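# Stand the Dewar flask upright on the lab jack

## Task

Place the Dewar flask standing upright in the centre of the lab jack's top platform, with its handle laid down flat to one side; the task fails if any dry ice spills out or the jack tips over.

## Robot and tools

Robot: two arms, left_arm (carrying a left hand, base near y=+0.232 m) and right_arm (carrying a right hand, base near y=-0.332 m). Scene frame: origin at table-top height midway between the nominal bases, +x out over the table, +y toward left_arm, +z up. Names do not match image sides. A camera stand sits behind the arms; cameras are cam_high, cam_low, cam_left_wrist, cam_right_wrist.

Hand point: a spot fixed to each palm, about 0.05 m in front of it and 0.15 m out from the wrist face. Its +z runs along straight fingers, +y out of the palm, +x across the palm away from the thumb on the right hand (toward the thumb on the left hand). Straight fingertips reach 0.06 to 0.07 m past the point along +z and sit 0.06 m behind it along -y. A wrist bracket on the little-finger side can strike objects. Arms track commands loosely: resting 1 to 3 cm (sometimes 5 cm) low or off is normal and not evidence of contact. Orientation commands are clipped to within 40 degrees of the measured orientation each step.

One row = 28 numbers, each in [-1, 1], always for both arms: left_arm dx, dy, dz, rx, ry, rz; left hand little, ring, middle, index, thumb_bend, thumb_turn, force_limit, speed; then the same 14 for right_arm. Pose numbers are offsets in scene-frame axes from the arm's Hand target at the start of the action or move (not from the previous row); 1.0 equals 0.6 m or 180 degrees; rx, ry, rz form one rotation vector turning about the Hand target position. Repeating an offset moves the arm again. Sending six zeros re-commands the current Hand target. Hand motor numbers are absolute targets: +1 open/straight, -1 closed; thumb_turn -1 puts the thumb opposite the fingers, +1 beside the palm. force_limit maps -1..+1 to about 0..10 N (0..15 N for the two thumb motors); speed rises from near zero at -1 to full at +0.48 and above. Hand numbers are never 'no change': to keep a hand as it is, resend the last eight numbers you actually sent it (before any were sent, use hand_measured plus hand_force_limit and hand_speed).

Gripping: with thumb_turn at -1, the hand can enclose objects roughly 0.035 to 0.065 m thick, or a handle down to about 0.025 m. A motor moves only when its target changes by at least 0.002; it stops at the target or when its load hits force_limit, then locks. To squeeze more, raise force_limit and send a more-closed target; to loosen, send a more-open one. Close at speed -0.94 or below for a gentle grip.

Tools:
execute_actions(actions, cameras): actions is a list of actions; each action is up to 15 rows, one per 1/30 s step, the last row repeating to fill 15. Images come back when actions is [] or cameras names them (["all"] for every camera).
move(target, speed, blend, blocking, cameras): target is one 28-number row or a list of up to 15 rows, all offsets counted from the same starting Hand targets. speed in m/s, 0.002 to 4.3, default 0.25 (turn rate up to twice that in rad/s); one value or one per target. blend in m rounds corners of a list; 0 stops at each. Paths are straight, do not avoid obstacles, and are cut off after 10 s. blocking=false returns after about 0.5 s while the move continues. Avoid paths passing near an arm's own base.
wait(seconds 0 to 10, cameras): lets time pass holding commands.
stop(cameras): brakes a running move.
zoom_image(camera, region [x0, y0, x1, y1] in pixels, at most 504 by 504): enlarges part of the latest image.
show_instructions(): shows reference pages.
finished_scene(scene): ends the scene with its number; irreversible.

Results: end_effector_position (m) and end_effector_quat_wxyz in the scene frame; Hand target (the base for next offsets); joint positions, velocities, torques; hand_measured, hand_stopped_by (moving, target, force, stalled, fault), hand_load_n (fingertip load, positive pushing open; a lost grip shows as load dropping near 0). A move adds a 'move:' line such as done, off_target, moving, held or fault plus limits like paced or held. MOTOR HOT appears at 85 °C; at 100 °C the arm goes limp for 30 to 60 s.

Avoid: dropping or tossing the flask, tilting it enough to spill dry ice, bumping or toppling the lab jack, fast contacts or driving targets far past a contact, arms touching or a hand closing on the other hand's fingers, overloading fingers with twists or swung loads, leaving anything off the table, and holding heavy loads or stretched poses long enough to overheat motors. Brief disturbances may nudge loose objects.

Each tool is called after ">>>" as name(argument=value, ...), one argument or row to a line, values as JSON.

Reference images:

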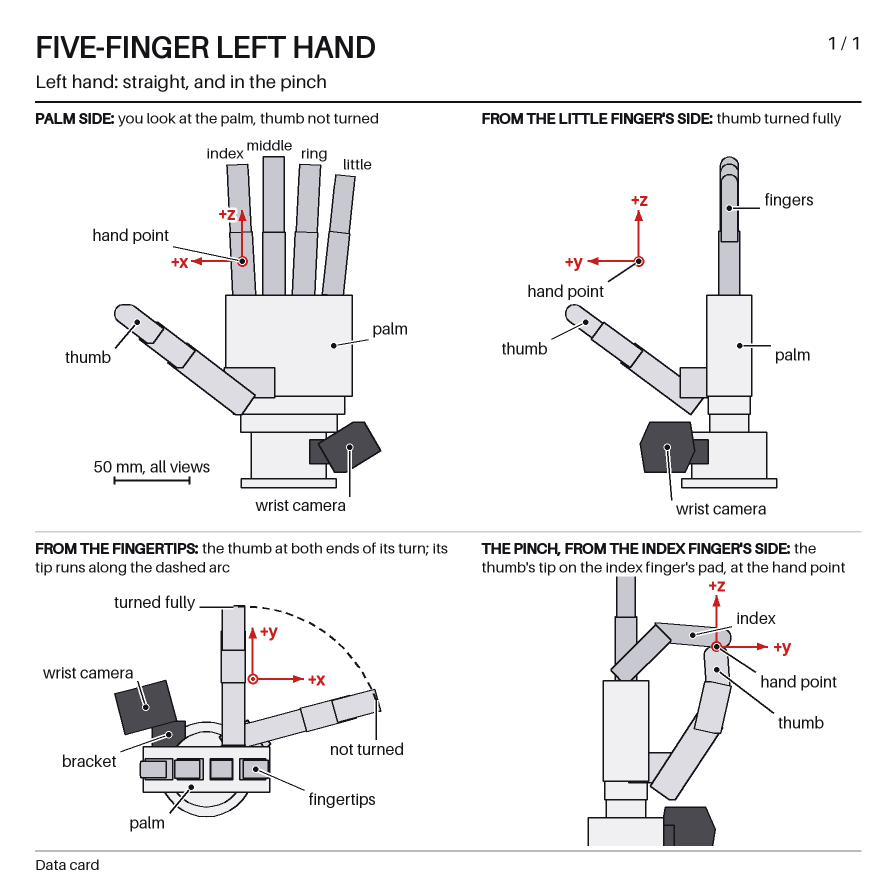

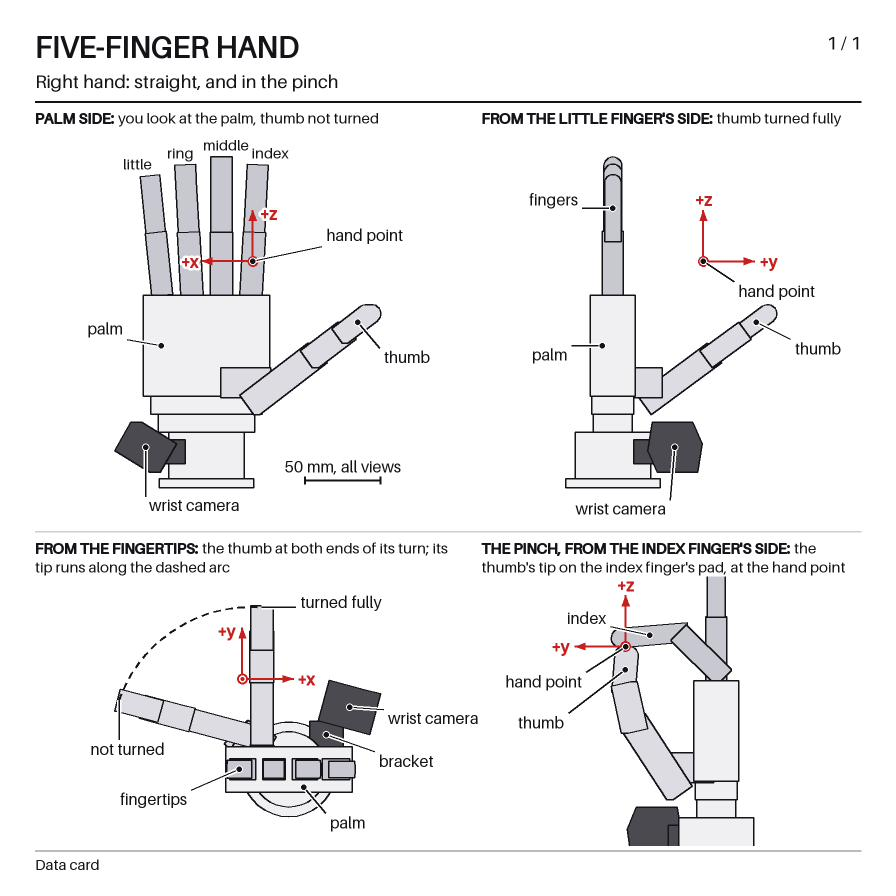

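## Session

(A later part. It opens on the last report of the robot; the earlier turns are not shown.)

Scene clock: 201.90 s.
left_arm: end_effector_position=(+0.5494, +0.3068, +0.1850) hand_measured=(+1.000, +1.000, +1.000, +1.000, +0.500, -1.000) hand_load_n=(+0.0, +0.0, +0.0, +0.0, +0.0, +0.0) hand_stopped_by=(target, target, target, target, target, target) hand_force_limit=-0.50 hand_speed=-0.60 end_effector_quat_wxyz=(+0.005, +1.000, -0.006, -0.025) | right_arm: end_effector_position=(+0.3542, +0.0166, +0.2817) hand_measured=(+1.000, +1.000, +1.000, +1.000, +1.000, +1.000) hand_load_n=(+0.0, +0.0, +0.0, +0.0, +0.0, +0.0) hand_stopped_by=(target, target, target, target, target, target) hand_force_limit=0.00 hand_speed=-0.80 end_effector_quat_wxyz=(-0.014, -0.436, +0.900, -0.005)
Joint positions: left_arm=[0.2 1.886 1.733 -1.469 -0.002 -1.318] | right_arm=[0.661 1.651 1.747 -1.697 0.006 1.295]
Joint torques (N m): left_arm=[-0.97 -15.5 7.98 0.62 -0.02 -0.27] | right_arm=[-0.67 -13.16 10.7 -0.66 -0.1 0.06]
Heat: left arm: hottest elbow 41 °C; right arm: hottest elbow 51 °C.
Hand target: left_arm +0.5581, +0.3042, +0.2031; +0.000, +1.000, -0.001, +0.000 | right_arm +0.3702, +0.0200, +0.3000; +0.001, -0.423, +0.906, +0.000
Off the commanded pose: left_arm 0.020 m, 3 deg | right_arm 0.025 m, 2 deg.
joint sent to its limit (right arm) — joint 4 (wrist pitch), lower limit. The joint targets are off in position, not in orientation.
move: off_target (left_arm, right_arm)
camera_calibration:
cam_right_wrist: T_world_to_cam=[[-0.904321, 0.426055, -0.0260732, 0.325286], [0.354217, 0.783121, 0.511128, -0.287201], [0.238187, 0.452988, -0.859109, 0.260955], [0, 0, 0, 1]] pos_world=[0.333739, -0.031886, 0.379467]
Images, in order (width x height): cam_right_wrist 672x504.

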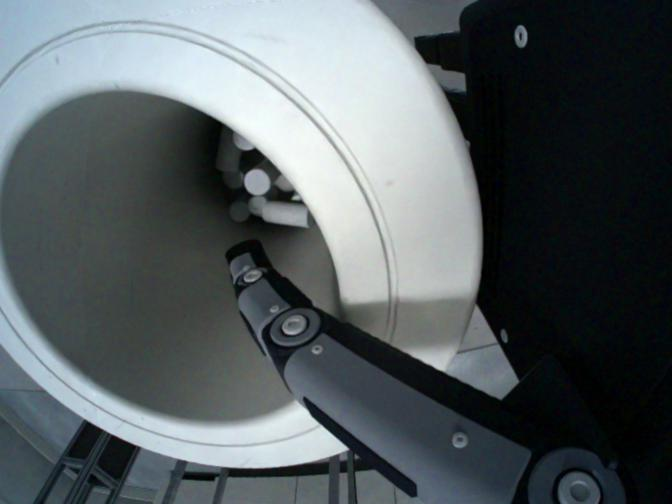

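>>> move(
  target=[0,0,0,0,0,0,1,1,1,1,-0.5,-1,-0.5,-0.85,0,0,0,0,0,0,1,1,1,1,1,1,0,-0.8],
  cameras=["cam_right_wrist"],
  speed=0.05,
)

>>> move(
  target=[0,0,0,0,0,0,-0.5,-0.5,-0.5,-0.5,-0.5,-1,-0.3,-0.85,0,0,0,0,0,0,1,1,1,1,1,1,0,-0.8],
  cameras=["all"],
  speed=0.05,
)

Scene clock: 214.77 s.
left_arm: end_effector_position=(+0.5501, +0.2978, +0.1893) hand_measured=(+1.000, +1.000, +1.000, +1.000, -0.084, -1.000) hand_load_n=(+0.0, +0.0, +0.0, +0.0, +4.0, -1.0) hand_stopped_by=(target, target, target, target, force, target) hand_force_limit=-0.50 hand_speed=-0.85 end_effector_quat_wxyz=(+0.009, +1.000, -0.012, -0.021) | right_arm: end_effector_position=(+0.3542, +0.0166, +0.2817) hand_measured=(+1.000, +1.000, +1.000, +1.000, +1.000, +1.000) hand_load_n=(+0.0, +0.0, +0.0, +0.0, -0.5, +0.0) hand_stopped_by=(target, target, target, target, target, target) hand_force_limit=0.00 hand_speed=-0.80 end_effector_quat_wxyz=(-0.014, -0.436, +0.900, -0.005)
Joint positions: left_arm=[0.188 1.879 1.731 -1.469 0.007 -1.318] | right_arm=[0.661 1.651 1.747 -1.697 0.006 1.295]
Joint torques (N m): left_arm=[-0.21 -14.97 8.03 0.64 0 -0.29] | right_arm=[-0.62 -13.22 10.71 -0.66 -0.1 0.06]
Motor temperatures (°C): left_arm=[28 32 39 25 25 26] | right_arm=[30 28 51 25 27 27]
Heat: left arm: hottest elbow 39 °C; right arm: hottest elbow 51 °C.
Hand target: left_arm +0.5581, +0.3042, +0.2031; +0.000, +1.000, -0.001, +0.000 | right_arm +0.3702, +0.0200, +0.3000; +0.001, -0.423, +0.906, +0.000
Off the commanded pose: left_arm 0.017 m, 3 deg | right_arm 0.025 m, 2 deg.
joint sent to its limit (right arm) — joint 4 (wrist pitch), lower limit. The joint targets are off in position, not in orientation.
move: off_target (left_arm, right_arm)
camera_calibration:
cam_right_wrist: T_world_to_cam=[[-0.904321, 0.426055, -0.0260732, 0.325286], [0.354217, 0.783121, 0.511128, -0.287201], [0.238187, 0.452988, -0.859109, 0.260955], [0, 0, 0, 1]] pos_world=[0.333739, -0.031886, 0.379467]
Images, in order (width x height): cam_right_wrist 672x504.

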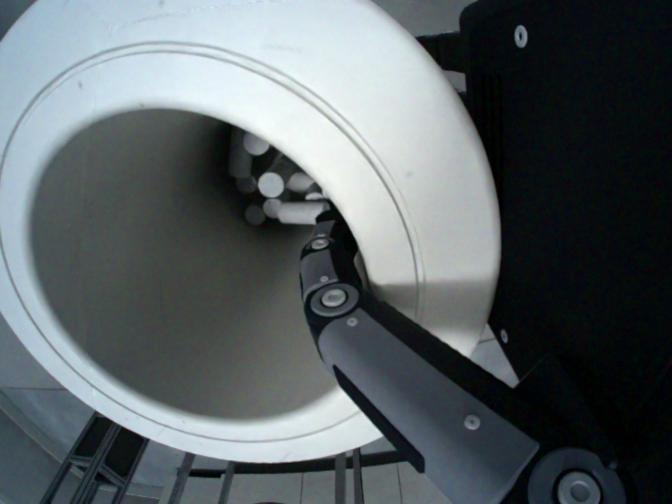

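Scene clock: 217.23 s.
left_arm: end_effector_position=(+0.5511, +0.3006, +0.1891) hand_measured=(+0.210, +0.640, +0.766, +0.724, -0.084, -1.000) hand_load_n=(+2.0, +0.0, +0.0, +3.0, +3.0, +2.5) hand_stopped_by=(force, force, force, force, force, target) hand_force_limit=-0.30 hand_speed=-0.85 end_effector_quat_wxyz=(+0.002, +1.000, -0.010, -0.020) | right_arm: end_effector_position=(+0.3542, +0.0166, +0.2817) hand_measured=(+1.000, +1.000, +1.000, +1.000, +1.000, +1.000) hand_load_n=(+0.0, +0.0, +0.0, +0.0, +0.0, +0.0) hand_stopped_by=(target, target, target, target, target, target) hand_force_limit=0.00 hand_speed=-0.80 end_effector_quat_wxyz=(-0.014, -0.436, +0.900, -0.005)
Joint positions: left_arm=[0.188 1.879 1.733 -1.466 -0.005 -1.323] | right_arm=[0.661 1.651 1.747 -1.697 0.006 1.295]
Joint torques (N m): left_arm=[-0.03 -15.15 8.09 0.51 0.02 -0.24] | right_arm=[-0.62 -13.16 10.7 -0.68 -0.1 0.06]
Heat: left arm: hottest elbow 39 °C; right arm: hottest elbow 51 °C.
Hand target: left_arm +0.5581, +0.3042, +0.2031; +0.000, +1.000, -0.001, +0.000 | right_arm +0.3702, +0.0200, +0.3000; +0.001, -0.423, +0.906, +0.000
Off the commanded pose: left_arm 0.016 m, 3 deg | right_arm 0.025 m, 2 deg.
joint sent to its limit (right arm) — joint 4 (wrist pitch), lower limit. The joint targets are off in position, not in orientation.
move: off_target (left_arm, right_arm)
camera_calibration:
cam_left_wrist: T_world_to_cam=[[0.222699, 0.974834, 0.0101379, -0.422227], [0.851543, -0.199576, 0.484814, -0.49862], [0.474636, -0.0993349, -0.874559, 0.0469563], [0, 0, 0, 1]] pos_world=[0.496339, 0.316753, 0.287084]
cam_right_wrist: T_world_to_cam=[[-0.904321, 0.426055, -0.0260732, 0.325286], [0.354217, 0.783121, 0.511128, -0.287201], [0.238187, 0.452988, -0.859109, 0.260955], [0, 0, 0, 1]] pos_world=[0.333739, -0.031886, 0.379467]

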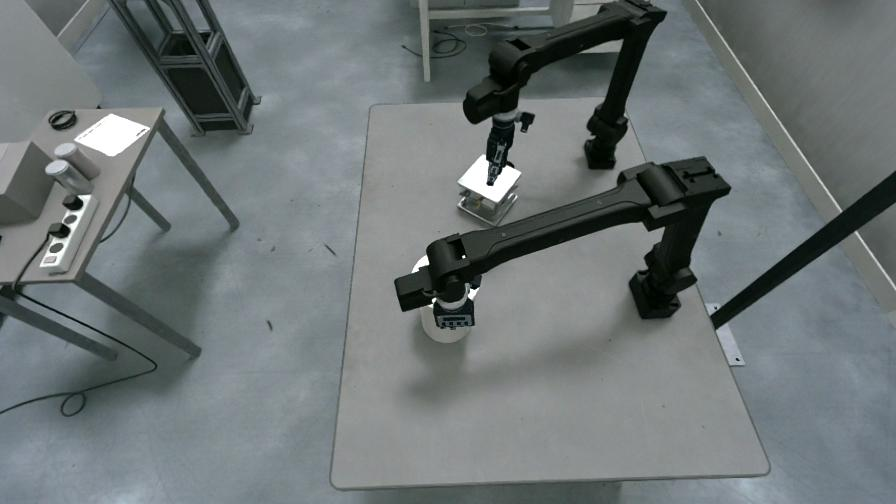

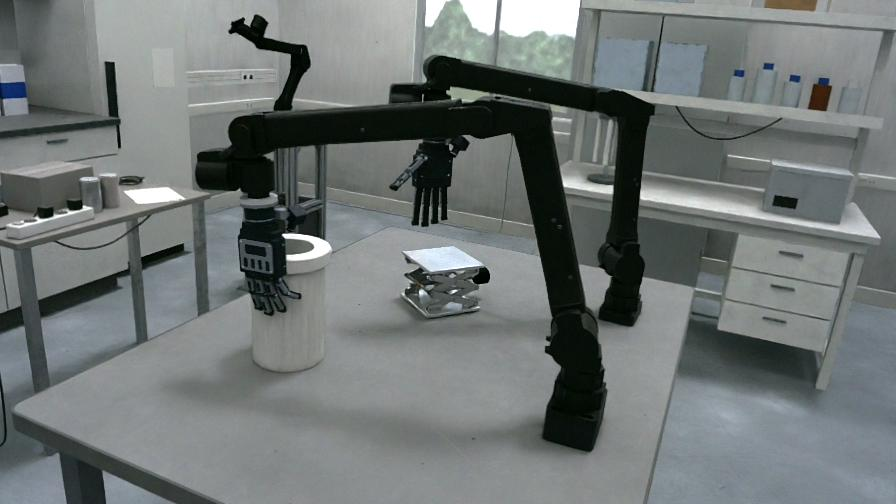

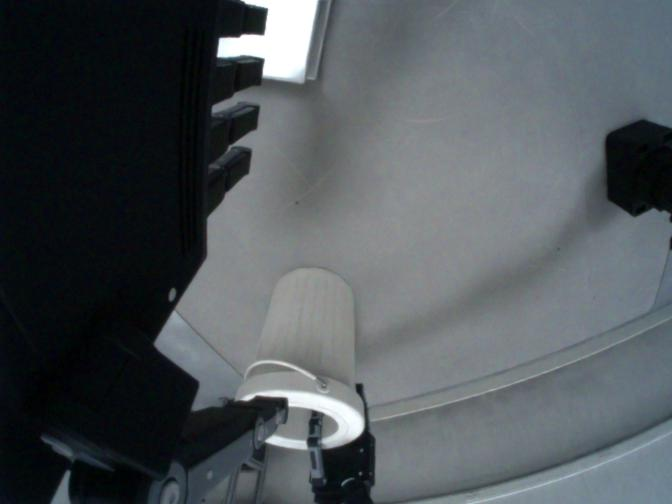

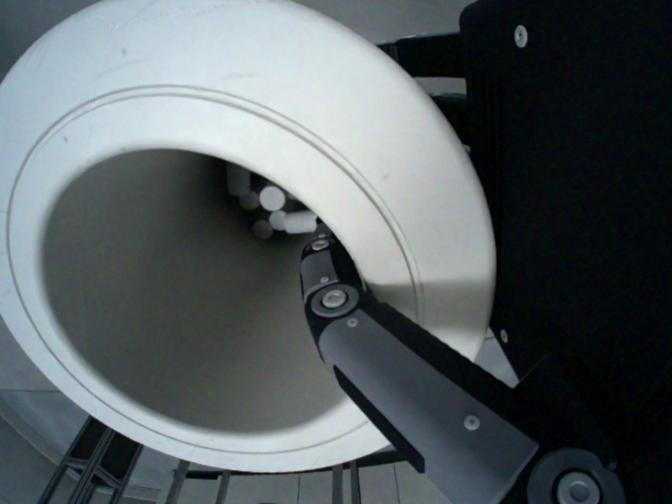

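>>> move(
  target=[0,0,0,0,0,0,-0.6,-0.6,-0.6,-0.6,-0.6,-1,0.2,-0.85,0,0,0,0,0,0,1,1,1,1,1,1,0,-0.8],
  speed=0.05,
)

>>> move(
  target=[
    [0.0008,-0.0253,0,0,0,-0.1,-0.6,-0.6,-0.6,-0.6,-0.6,-1,0.2,-0.85,0,0,0,0,0,0,1,1,1,1,1,1,0,-0.8],
    [-0.0015,-0.0568,0,0,0,-0.2,-0.6,-0.6,-0.6,-0.6,-0.6,-1,0.2,-0.85,0,0,0,0,0,0,1,1,1,1,1,1,0,-0.8],
  ],
  cameras=["all"],
  speed=0.08,
  blend=0.01,
)

Scene clock: 244.83 s.
left_arm: end_effector_position=(+0.5513, +0.3026, +0.1885) hand_measured=(+0.032, +0.546, +0.714, +0.714, -0.102, -1.000) hand_load_n=(+5.0, +2.5, +2.5, +4.5, +14.0, +10.0) hand_stopped_by=(force, force, force, force, force, target) hand_force_limit=0.20 hand_speed=-0.85 end_effector_quat_wxyz=(-0.002, +1.000, -0.005, -0.021) | right_arm: end_effector_position=(+0.3542, +0.0166, +0.2817) hand_measured=(+1.000, +1.000, +1.000, +1.000, +1.000, +1.000) hand_load_n=(+0.0, +0.0, +0.0, +0.5, +0.0, +0.0) hand_stopped_by=(target, target, target, target, target, target) hand_force_limit=0.00 hand_speed=-0.80 end_effector_quat_wxyz=(-0.014, -0.436, +0.900, -0.005)
Joint positions: left_arm=[0.188 1.879 1.733 -1.466 -0.014 -1.334] | right_arm=[0.661 1.651 1.747 -1.697 0.006 1.295]
Joint torques (N m): left_arm=[0.03 -15.15 8.09 0.53 0.3 -0.23] | right_arm=[-0.67 -13.16 10.7 -0.68 -0.11 0.06]
Heat: left arm: hottest elbow 37 °C; right arm: hottest elbow 52 °C.
Hand target: left_arm +0.5581, +0.3042, +0.2031; +0.000, +1.000, -0.001, +0.000 | right_arm +0.3702, +0.0200, +0.3000; +0.001, -0.423, +0.906, +0.000
Off the commanded pose: left_arm 0.016 m, 3 deg | right_arm 0.025 m, 2 deg.
joint sent to its limit (right arm) — joint 4 (wrist pitch), lower limit. The joint targets are off in position, not in orientation.
move: off_target (left_arm, right_arm)

Scene clock: 249.63 s.
left_arm: end_effector_position=(+0.5397, +0.2954, +0.1891) hand_measured=(+0.032, +0.546, +0.714, +0.714, -0.102, -1.000) hand_load_n=(+5.5, +3.0, +3.5, +6.0, +14.0, +9.5) hand_stopped_by=(force, force, force, force, force, target) hand_force_limit=0.20 hand_speed=-0.85 end_effector_quat_wxyz=(-0.005, +0.960, -0.280, -0.022) | right_arm: end_effector_position=(+0.3542, +0.0166, +0.2817) hand_measured=(+1.000, +1.000, +1.000, +1.000, +1.000, +1.000) hand_load_n=(+0.0, +0.0, +0.0, +0.0, +0.0, +0.0) hand_stopped_by=(target, target, target, target, target, target) hand_force_limit=0.00 hand_speed=-0.80 end_effector_quat_wxyz=(-0.014, -0.436, +0.900, -0.005)
Joint positions: left_arm=[0.173 1.942 1.828 -1.492 -0.029 -0.791] | right_arm=[0.661 1.651 1.747 -1.697 0.006 1.295]
Joint torques (N m): left_arm=[-2.43 -13.74 11.73 -0.18 0.8 0.07] | right_arm=[-0.62 -13.22 10.7 -0.66 -0.1 0.06]
Heat: left arm: hottest elbow 38 °C; right arm: hottest elbow 52 °C.
Hand target: left_arm +0.5572, +0.2701, +0.2031; +0.000, +0.951, -0.310, +0.000 | right_arm +0.3702, +0.0200, +0.3000; +0.001, -0.423, +0.906, +0.000
Off the commanded pose: left_arm 0.034 m, 4 deg | right_arm 0.025 m, 2 deg.
joint sent to its limit (right arm) — joint 4 (wrist pitch), lower limit. The joint targets are off in position, not in orientation.
move: off_target (left_arm, right_arm)
camera_calibration:
cam_left_wrist: T_world_to_cam=[[0.69809, 0.715927, 0.0109067, -0.594777], [0.624218, -0.615986, 0.480533, -0.24352], [0.350745, -0.328647, -0.876909, 0.18688], [0, 0, 0, 1]] pos_world=[0.50167, 0.33723, 0.287383]
cam_right_wrist: T_world_to_cam=[[-0.904321, 0.426055, -0.0260732, 0.325286], [0.354217, 0.783121, 0.511128, -0.287201], [0.238187, 0.452988, -0.859109, 0.260955], [0, 0, 0, 1]] pos_world=[0.333739, -0.031886, 0.379467]

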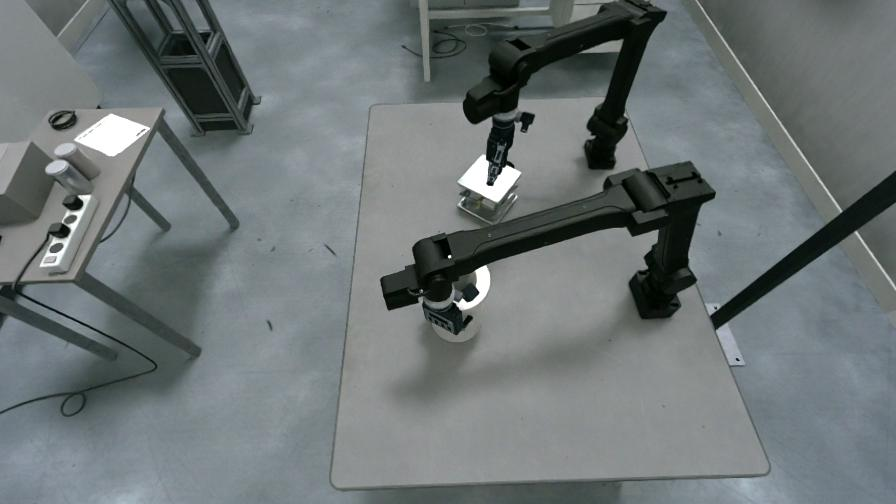

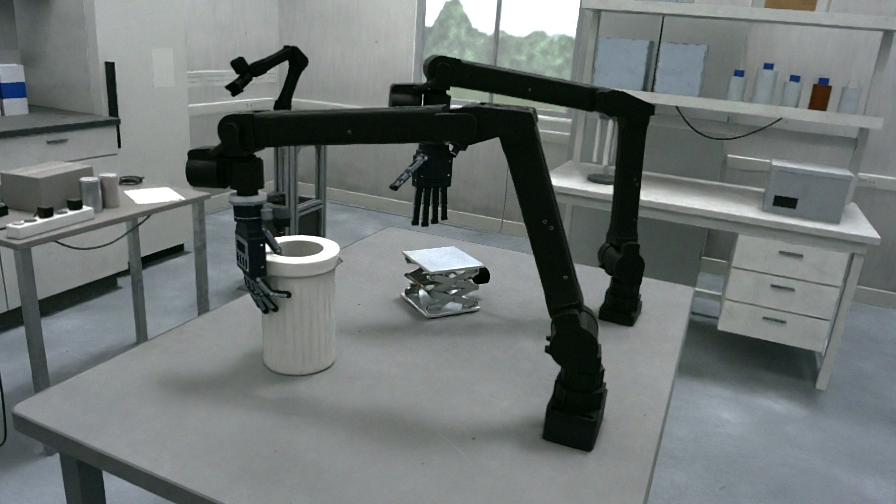

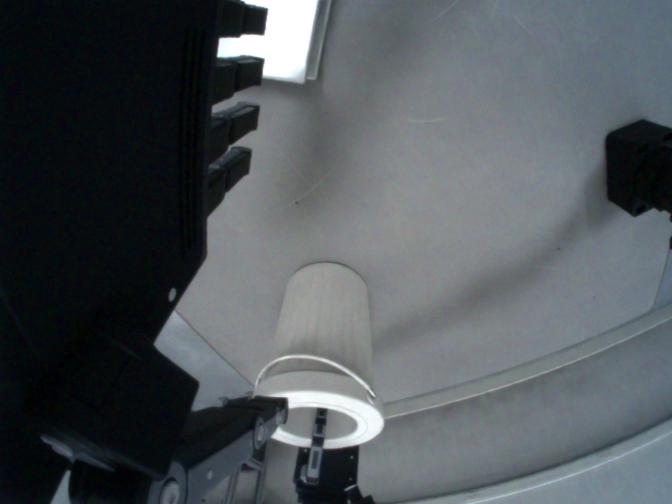

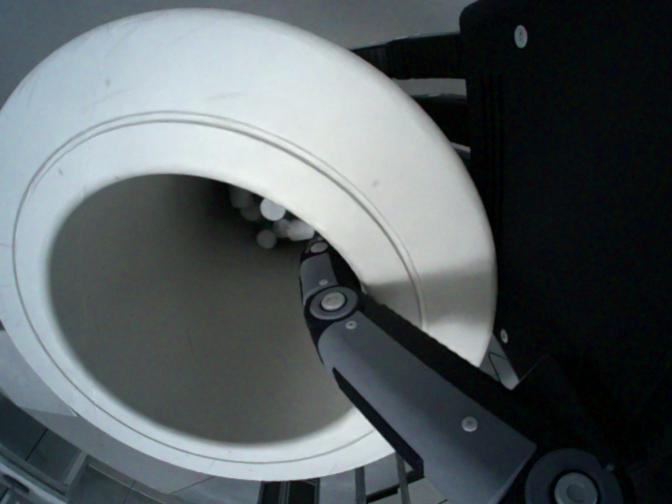

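>>> move(
  target=[
    [-0.0072,-0.0369,0.01,0,0,-0.1,-0.6,-0.6,-0.6,-0.6,-0.6,-1,0.2,-0.85,0,0,0,0,0,0,1,1,1,1,1,1,0,-0.8],
    [-0.0207,-0.0769,0.01,0,0,-0.2,-0.6,-0.6,-0.6,-0.6,-0.6,-1,0.2,-0.85,0,0,0,0,0,0,1,1,1,1,1,1,0,-0.8],
  ],
  cameras=["all"],
  speed=0.08,
  blend=0.01,
)

Scene clock: 260.90 s.
left_arm: end_effector_position=(+0.5375, +0.2483, +0.1895) hand_measured=(+0.032, +0.546, +0.714, +0.714, -0.102, -1.000) hand_load_n=(+5.5, +3.0, +3.0, +5.5, +14.0, +10.0) hand_stopped_by=(force, force, force, force, force, target) hand_force_limit=0.20 hand_speed=-0.85 end_effector_quat_wxyz=(-0.007, +0.822, -0.569, -0.016) | right_arm: end_effector_position=(+0.3542, +0.0166, +0.2817) hand_measured=(+1.000, +1.000, +1.000, +1.000, +1.000, +1.000) hand_load_n=(+0.0, +0.0, +0.0, +0.0, +0.0, +0.5) hand_stopped_by=(target, target, target, target, target, target) hand_force_limit=0.00 hand_speed=-0.80 end_effector_quat_wxyz=(-0.014, -0.436, +0.900, -0.005)
Joint positions: left_arm=[0.058 2.003 1.923 -1.507 -0.031 -0.261] | right_arm=[0.661 1.651 1.747 -1.697 0.006 1.295]
Joint torques (N m): left_arm=[-2.2 -15.09 11.95 -0.9 0.88 0.02] | right_arm=[-0.67 -13.16 10.7 -0.68 -0.1 0.06]
Heat: left arm: hottest elbow 40 °C; right arm: hottest elbow 52 °C.
Hand target: left_arm +0.5448, +0.2240, +0.2091; +0.000, +0.809, -0.588, +0.000 | right_arm +0.3702, +0.0200, +0.3000; +0.001, -0.423, +0.906, +0.000
Off the commanded pose: left_arm 0.032 m, 3 deg | right_arm 0.025 m, 2 deg.
joint sent to its limit (right arm) — joint 4 (wrist pitch), lower limit. The joint targets are off in position, not in orientation.
move: off_target (left_arm, right_arm)
camera_calibration:
cam_left_wrist: T_world_to_cam=[[0.988083, 0.153653, 0.00907349, -0.575504], [0.129468, -0.861549, 0.490889, 0.0536318], [0.0832436, -0.483864, -0.871175, 0.353765], [0, 0, 0, 1]] pos_world=[0.532254, 0.305808, 0.287086]
cam_right_wrist: T_world_to_cam=[[-0.904321, 0.426055, -0.0260732, 0.325286], [0.354217, 0.783121, 0.511128, -0.287201], [0.238187, 0.452988, -0.859109, 0.260955], [0, 0, 0, 1]] pos_world=[0.333739, -0.031886, 0.379467]

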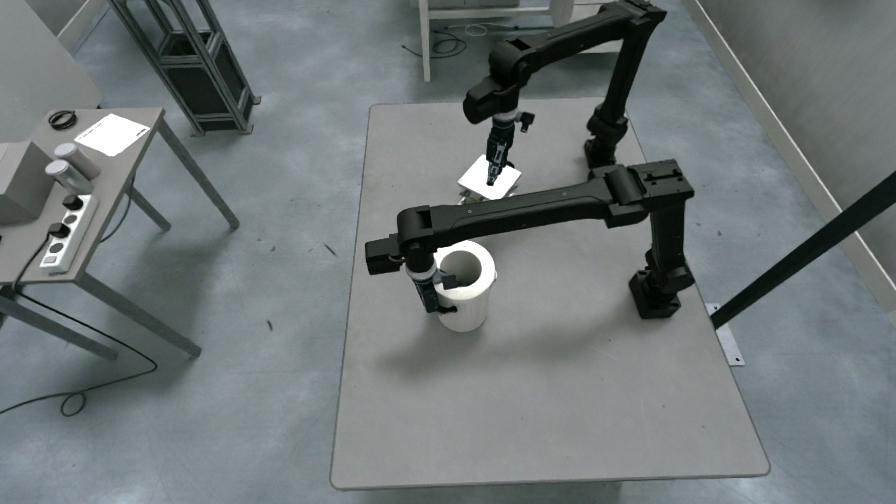

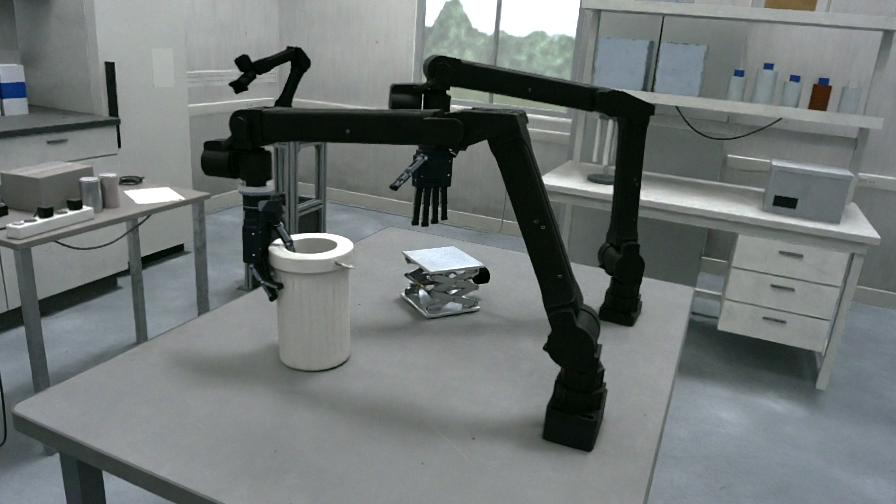

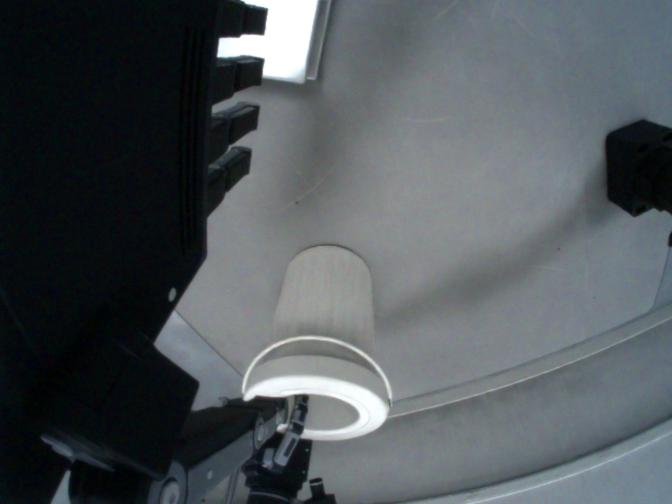

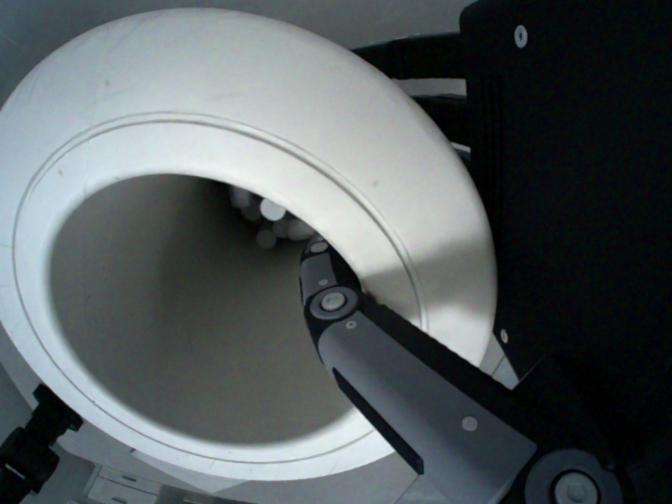

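>>> move(
  target=[
    [-0.0203,-0.0413,0.01,0,0,-0.1,-0.6,-0.6,-0.6,-0.6,-0.6,-1,0.2,-0.85,0,0,0,0,0,0,1,1,1,1,1,1,0,-0.8],
    [-0.0478,-0.0813,0.01,0,0,-0.2,-0.6,-0.6,-0.6,-0.6,-0.6,-1,0.2,-0.85,0,0,0,0,0,0,1,1,1,1,1,1,0,-0.8],
  ],
  cameras=["all"],
  speed=0.08,
  blend=0.01,
)

Scene clock: 273.63 s.
left_arm: end_effector_position=(+0.5194, +0.1940, +0.1903) hand_measured=(+0.032, +0.546, +0.714, +0.714, -0.102, -1.000) hand_load_n=(+5.5, +3.0, +2.5, +5.0, +14.0, +9.5) hand_stopped_by=(force, force, force, force, force, target) hand_force_limit=0.20 hand_speed=-0.85 end_effector_quat_wxyz=(+0.000, -0.602, +0.799, +0.016) | right_arm: end_effector_position=(+0.3542, +0.0166, +0.2817) hand_measured=(+1.000, +1.000, +1.000, +1.000, +1.000, +1.000) hand_load_n=(+0.0, +0.0, +0.0, +0.0, +0.0, +0.0) hand_stopped_by=(target, target, target, target, target, target) hand_force_limit=0.00 hand_speed=-0.80 end_effector_quat_wxyz=(-0.014, -0.436, +0.900, -0.005)
Joint positions: left_arm=[-0.088 2.006 1.926 -1.512 -0.025 0.231] | right_arm=[0.661 1.651 1.747 -1.697 0.006 1.295]
Joint torques (N m): left_arm=[-1.73 -17.26 9.46 -0.65 0.65 0] | right_arm=[-0.62 -13.22 10.7 -0.66 -0.1 0.06]
Heat: left arm: hottest elbow 41 °C; right arm: hottest elbow 52 °C.
Hand target: left_arm +0.5161, +0.1752, +0.2151; +0.000, -0.587, +0.809, +0.000 | right_arm +0.3702, +0.0200, +0.3000; +0.001, -0.423, +0.906, +0.000
Off the commanded pose: left_arm 0.031 m, 3 deg | right_arm 0.025 m, 2 deg.
joint sent to its limit (right arm) — joint 4 (wrist pitch), lower limit. The joint targets are off in position, not in orientation.
move: off_target (left_arm, right_arm)
camera_calibration:
cam_left_wrist: T_world_to_cam=[[0.885375, -0.46484, -0.00581069, -0.373185], [-0.398179, -0.76474, 0.506583, 0.261115], [-0.239924, -0.446202, -0.862172, 0.488684], [0, 0, 0, 1]] pos_world=[0.551626, 0.244266, 0.286884]
cam_right_wrist: T_world_to_cam=[[-0.904321, 0.426055, -0.0260732, 0.325286], [0.354217, 0.783121, 0.511128, -0.287201], [0.238187, 0.452988, -0.859109, 0.260955], [0, 0, 0, 1]] pos_world=[0.333739, -0.031886, 0.379467]

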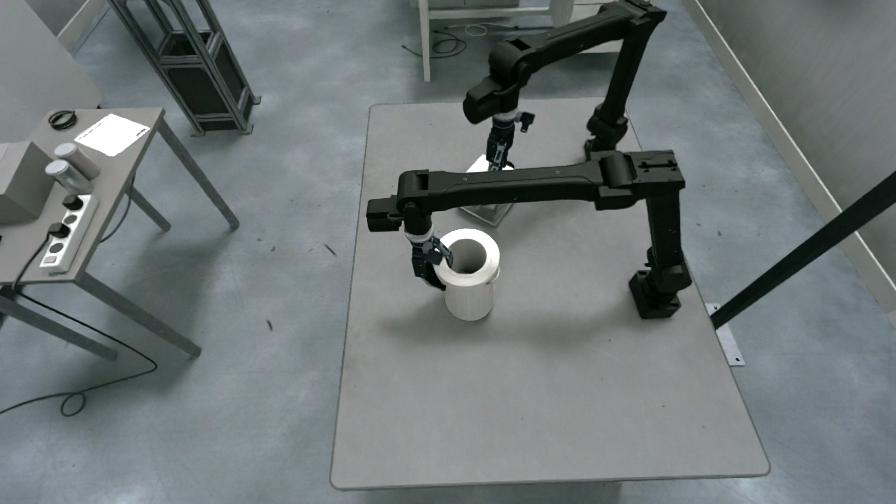

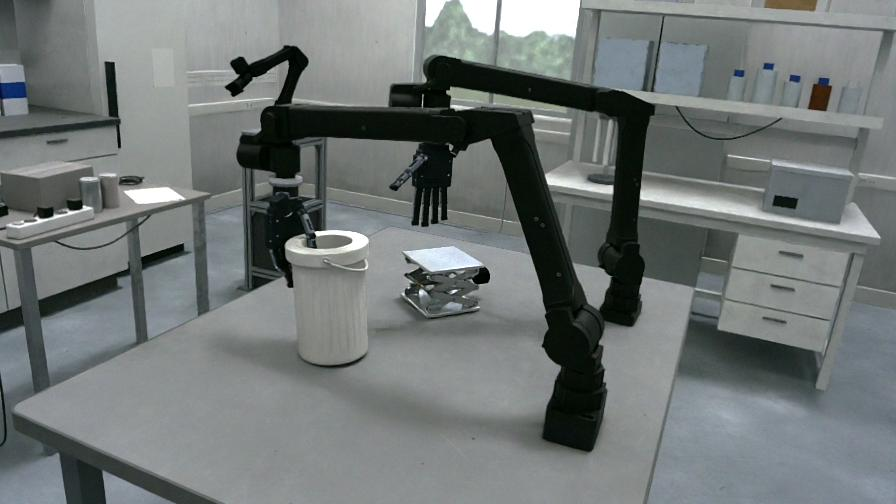

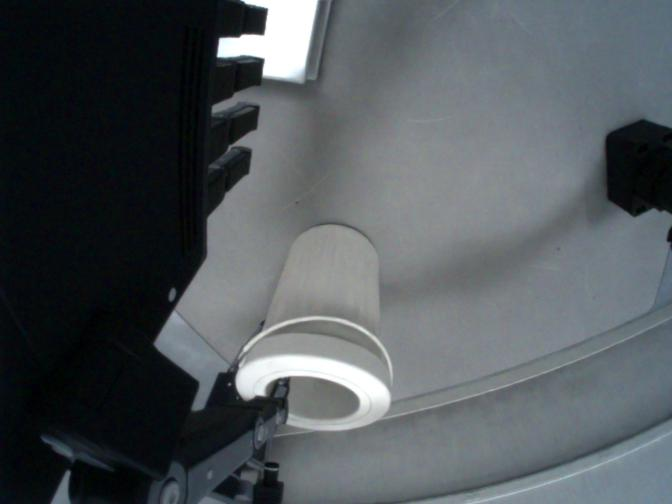

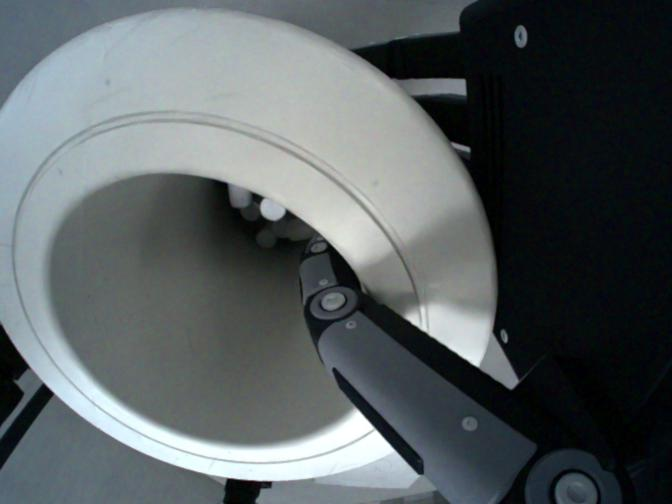

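>>> zoom_image(
  camera="cam_low",
  region=[260, 180, 400, 380],
)

>>> zoom_image(
  camera="cam_left_wrist",
  region=[210, 200, 410, 450],
)

>>> zoom_image(
  camera="cam_high",
  region=[400, 200, 520, 330],
)

Scaled by 2.520 from the camera's 896x504 image, which has a finer 1280x720 frame.

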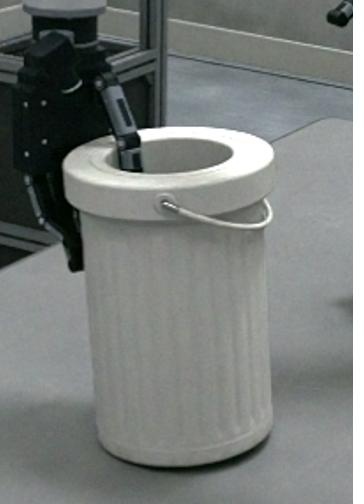

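Scaled by 2.016 from the camera's 672x504 image, which has a finer 960x720 frame.

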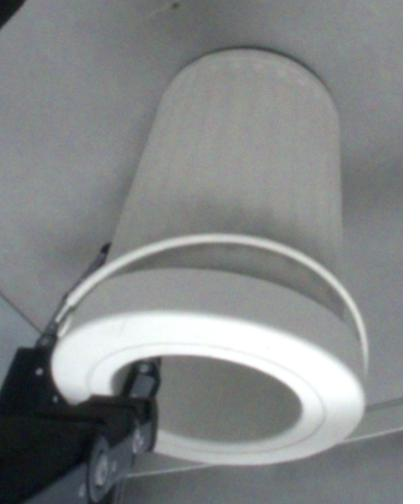

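Scaled by 3.877 from the camera's 896x504 image, which has a finer 1280x720 frame.

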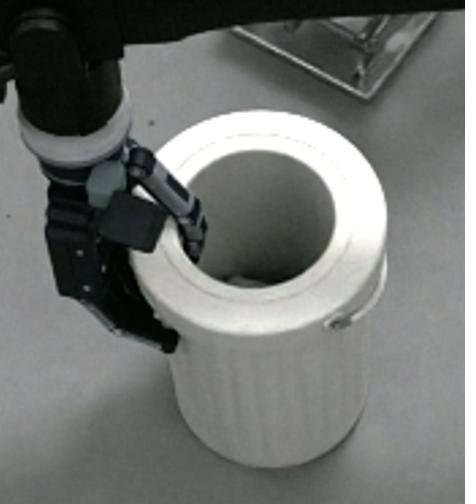

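>>> move(
  target=[
    [-0.0128,-0.0185,-0.01,0,0,-0.1,-0.6,-0.6,-0.6,-0.6,-0.6,-1,0.2,-0.85,0,0,0,0,0,0,1,1,1,1,1,1,0,-0.8],
    [-0.031,-0.0322,-0.01,0,0,-0.2,-0.6,-0.6,-0.6,-0.6,-0.6,-1,0.2,-0.85,0,0,0,0,0,0,1,1,1,1,1,1,0,-0.8],
  ],
  cameras=["all"],
  speed=0.08,
  blend=0.01,
)

Scene clock: 305.23 s.
left_arm: end_effector_position=(+0.5037, +0.1790, +0.1890) hand_measured=(+0.032, +0.546, +0.714, +0.714, -0.100, -1.000) hand_load_n=(+2.5, +2.5, +2.0, +3.0, +15.0, +9.5) hand_stopped_by=(force, force, force, force, force, target) hand_force_limit=0.20 hand_speed=-0.85 end_effector_quat_wxyz=(-0.005, -0.327, +0.945, +0.017) | right_arm: end_effector_position=(+0.3542, +0.0166, +0.2817) hand_measured=(+1.000, +1.000, +1.000, +1.000, +1.000, +1.000) hand_load_n=(+0.0, +0.0, +0.0, +0.0, +0.0, +0.0) hand_stopped_by=(target, target, target, target, target, target) hand_force_limit=0.00 hand_speed=-0.80 end_effector_quat_wxyz=(-0.014, -0.436, +0.900, -0.005)
Joint positions: left_arm=[-0.183 1.963 1.852 -1.484 -0.025 0.762] | right_arm=[0.661 1.651 1.747 -1.697 0.006 1.295]
Joint torques (N m): left_arm=[-1.96 -17.26 7.75 -0.09 0.63 -0.04] | right_arm=[-0.62 -13.16 10.7 -0.66 -0.1 0.06]
Motor temperatures (°C): left_arm=[28 39 42 25 27 26] | right_arm=[30 29 53 25 27 27]
Heat: left arm: hottest elbow 42 °C; right arm: hottest elbow 53 °C.
Hand target: left_arm +0.4975, +0.1559, +0.2091; +0.000, -0.308, +0.951, +0.000 | right_arm +0.3702, +0.0200, +0.3000; +0.001, -0.423, +0.906, +0.000
Off the commanded pose: left_arm 0.031 m, 3 deg | right_arm 0.025 m, 2 deg.
joint sent to its limit (right arm) — joint 4 (wrist pitch), lower limit. The joint targets are off in position, not in orientation.
move: off_target (left_arm, right_arm)
camera_calibration:
cam_left_wrist: T_world_to_cam=[[0.445381, -0.895279, -0.0104985, -0.066559], [-0.760589, -0.38451, 0.523122, 0.355423], [-0.472377, -0.225004, -0.852193, 0.552594], [0, 0, 0, 1]] pos_world=[0.561007, 0.201411, 0.284288]
cam_right_wrist: T_world_to_cam=[[-0.904321, 0.426055, -0.0260732, 0.325286], [0.354217, 0.783121, 0.511128, -0.287201], [0.238187, 0.452988, -0.859109, 0.260955], [0, 0, 0, 1]] pos_world=[0.333739, -0.031886, 0.379467]

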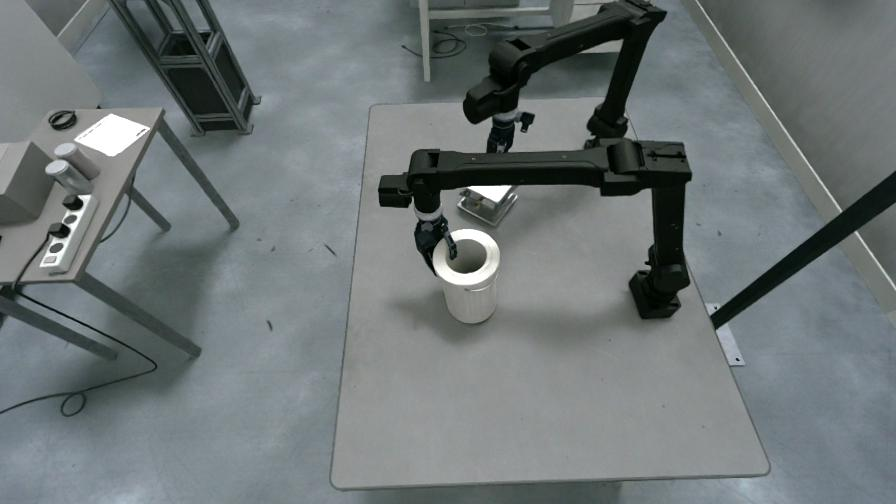

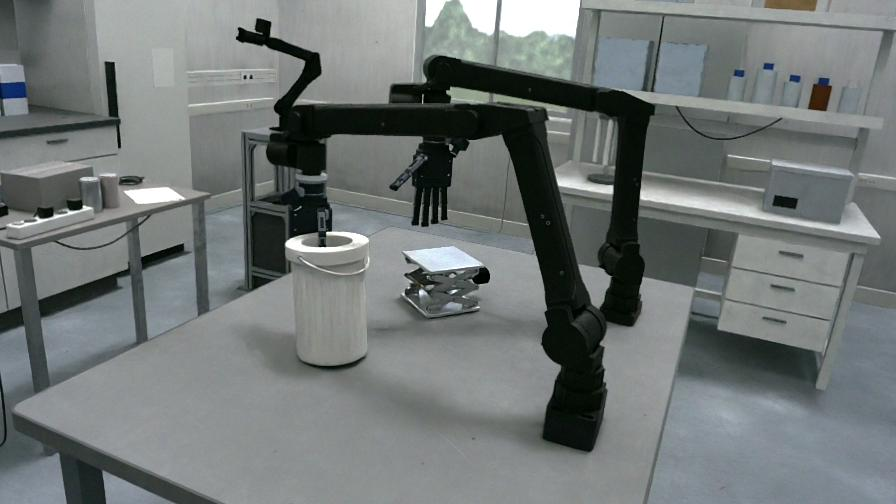

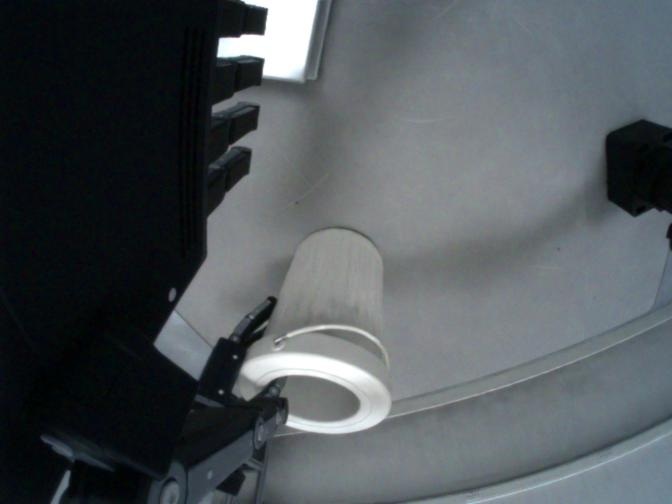

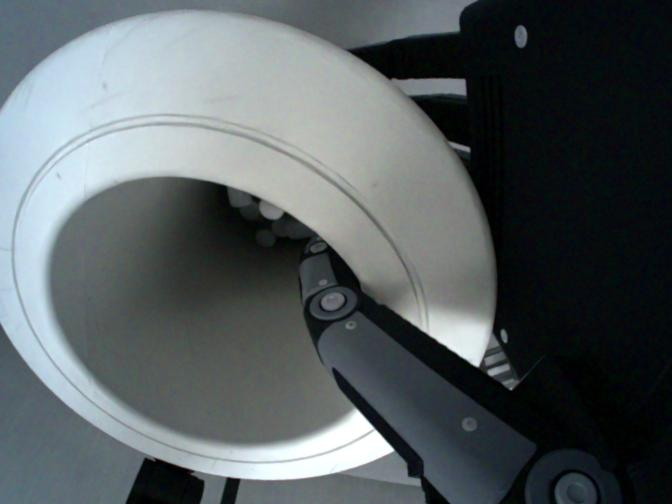

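>>> move(
  target=[0.03,0.033,-0.005,0,0,0,-0.6,-0.6,-0.6,-0.6,-0.6,-1,0.2,-0.85,-0.15,-0.283,0,0,0,0,1,1,1,1,1,1,0,-0.8],
  speed=0.15,
)

>>> move(
  target=[0,0,0,0,0,0,1,1,1,1,1,-1,0.2,-0.6,0,0,0,0,0,0,1,1,1,1,1,1,0,-0.8],
  cameras=["all"],
  speed=0.05,
)

Scene clock: 320.43 s.
left_arm: end_effector_position=(+0.5050, +0.1806, +0.1901) hand_measured=(+0.032, +0.546, +0.714, +0.714, -0.100, -1.000) hand_load_n=(+2.5, +2.5, +2.0, +3.0, +15.5, +9.5) hand_stopped_by=(force, force, force, force, force, target) hand_force_limit=0.20 hand_speed=-0.85 end_effector_quat_wxyz=(-0.007, -0.319, +0.948, +0.014) | right_arm: end_effector_position=(+0.2816, -0.1497, +0.2937) hand_measured=(+1.000, +1.000, +1.000, +1.000, +1.000, +1.000) hand_load_n=(+0.0, +0.0, +0.0, +0.0, +0.0, +0.0) hand_stopped_by=(target, target, target, target, target, target) hand_force_limit=0.00 hand_speed=-0.80 end_effector_quat_wxyz=(-0.010, -0.418, +0.909, -0.002)
Joint positions: left_arm=[-0.18 1.966 1.86 -1.49 -0.019 0.782] | right_arm=[0.393 1.261 1.364 -1.692 0.006 1.066]
Joint torques (N m): left_arm=[0.5 -14.51 12.14 -0.42 0.44 0.06] | right_arm=[-0.62 -8.94 6.9 -0.38 -0.07 -0.1]
Heat: left arm: hottest elbow 41 °C; right arm: hottest elbow 52 °C.
Hand target: left_arm +0.5155, +0.1757, +0.2061; +0.000, -0.308, +0.951, +0.000 | right_arm +0.2802, -0.1498, +0.3000; +0.001, -0.423, +0.906, +0.000
Off the commanded pose: left_arm 0.020 m, 2 deg | right_arm 0.006 m, 1 deg.
move: off_target (left_arm)

Scene clock: 322.93 s.
left_arm: end_effector_position=(+0.4965, +0.1767, +0.1930) hand_measured=(+1.000, +1.000, +1.000, +1.000, +1.000, -1.000) hand_load_n=(+0.0, +0.0, +0.0, +0.0, +0.0, +0.0) hand_stopped_by=(target, target, target, target, target, target) hand_force_limit=0.20 hand_speed=-0.60 end_effector_quat_wxyz=(-0.026, -0.317, +0.948, +0.011) | right_arm: end_effector_position=(+0.2816, -0.1497, +0.2937) hand_measured=(+1.000, +1.000, +1.000, +1.000, +1.000, +1.000) hand_load_n=(+0.0, +0.0, +0.0, +0.0, +0.0, +0.0) hand_stopped_by=(target, target, target, target, target, target) hand_force_limit=0.00 hand_speed=-0.80 end_effector_quat_wxyz=(-0.010, -0.418, +0.909, -0.002)
Joint positions: left_arm=[-0.182 1.966 1.863 -1.524 0.004 0.785] | right_arm=[0.393 1.261 1.364 -1.692 0.006 1.066]
Joint torques (N m): left_arm=[0.26 -14.56 11.84 0.38 -0.01 0.02] | right_arm=[-0.62 -8.94 6.9 -0.38 -0.07 -0.11]
Heat: left arm: hottest elbow 42 °C; right arm: hottest elbow 51 °C.
Hand target: left_arm +0.5155, +0.1757, +0.2061; +0.000, -0.308, +0.951, +0.000 | right_arm +0.2802, -0.1498, +0.3000; +0.001, -0.423, +0.906, +0.000
Off the commanded pose: left_arm 0.023 m, 3 deg | right_arm 0.006 m, 1 deg.
move: off_target (left_arm)
camera_calibration:
cam_left_wrist: T_world_to_cam=[[0.426848, -0.904316, -0.00371744, -0.0559422], [-0.748415, -0.355562, 0.559867, 0.328636], [-0.507619, -0.236196, -0.828574, 0.567005], [0, 0, 0, 1]] pos_world=[0.557657, 0.200185, 0.285605]
cam_right_wrist: T_world_to_cam=[[-0.886424, 0.462085, -0.0270269, 0.331431], [0.382199, 0.763615, 0.520399, -0.151022], [0.261107, 0.450965, -0.853495, 0.355506], [0, 0, 0, 1]] pos_world=[0.258683, -0.198147, 0.390972]

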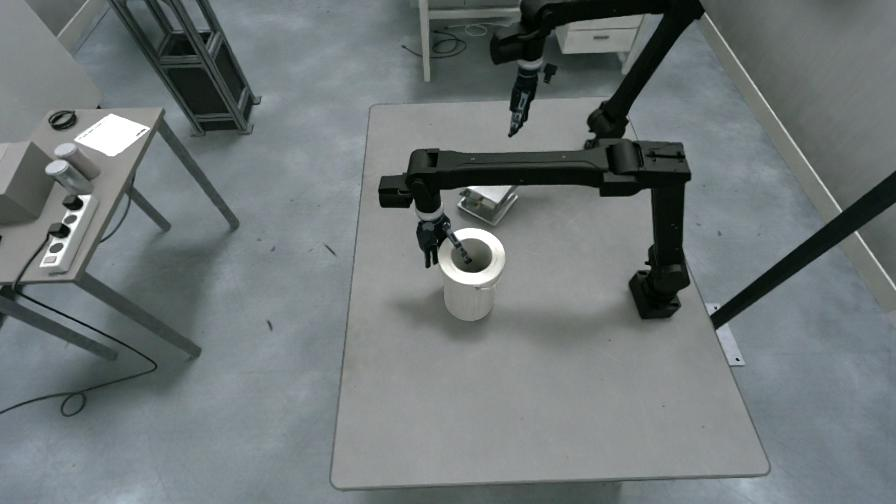

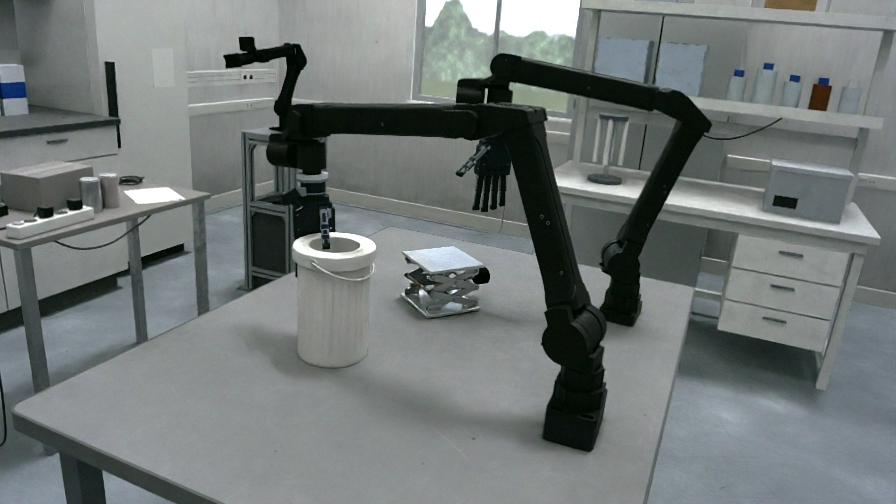

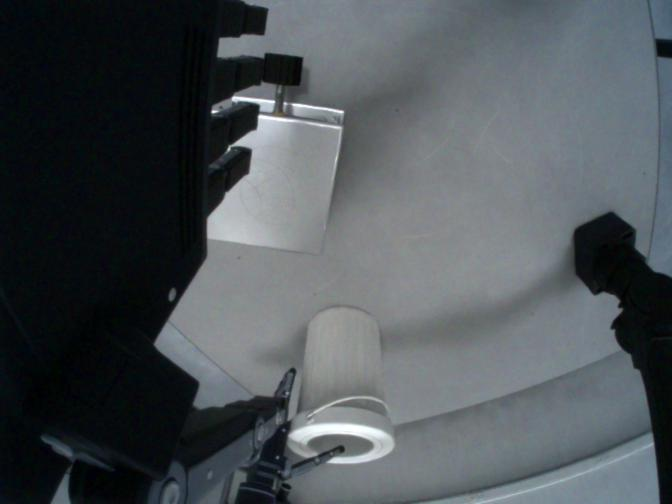

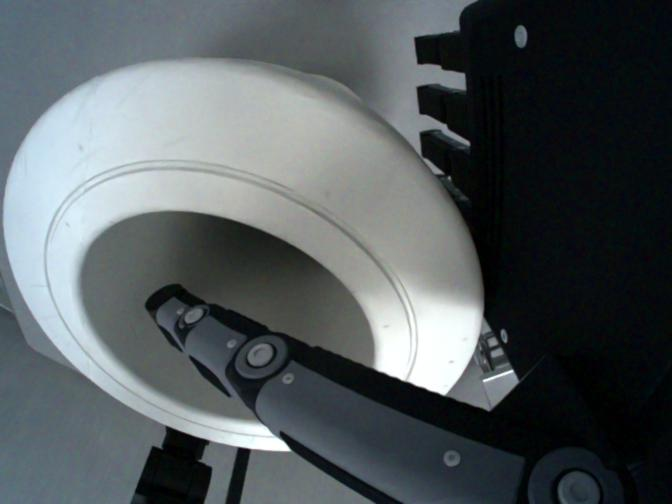

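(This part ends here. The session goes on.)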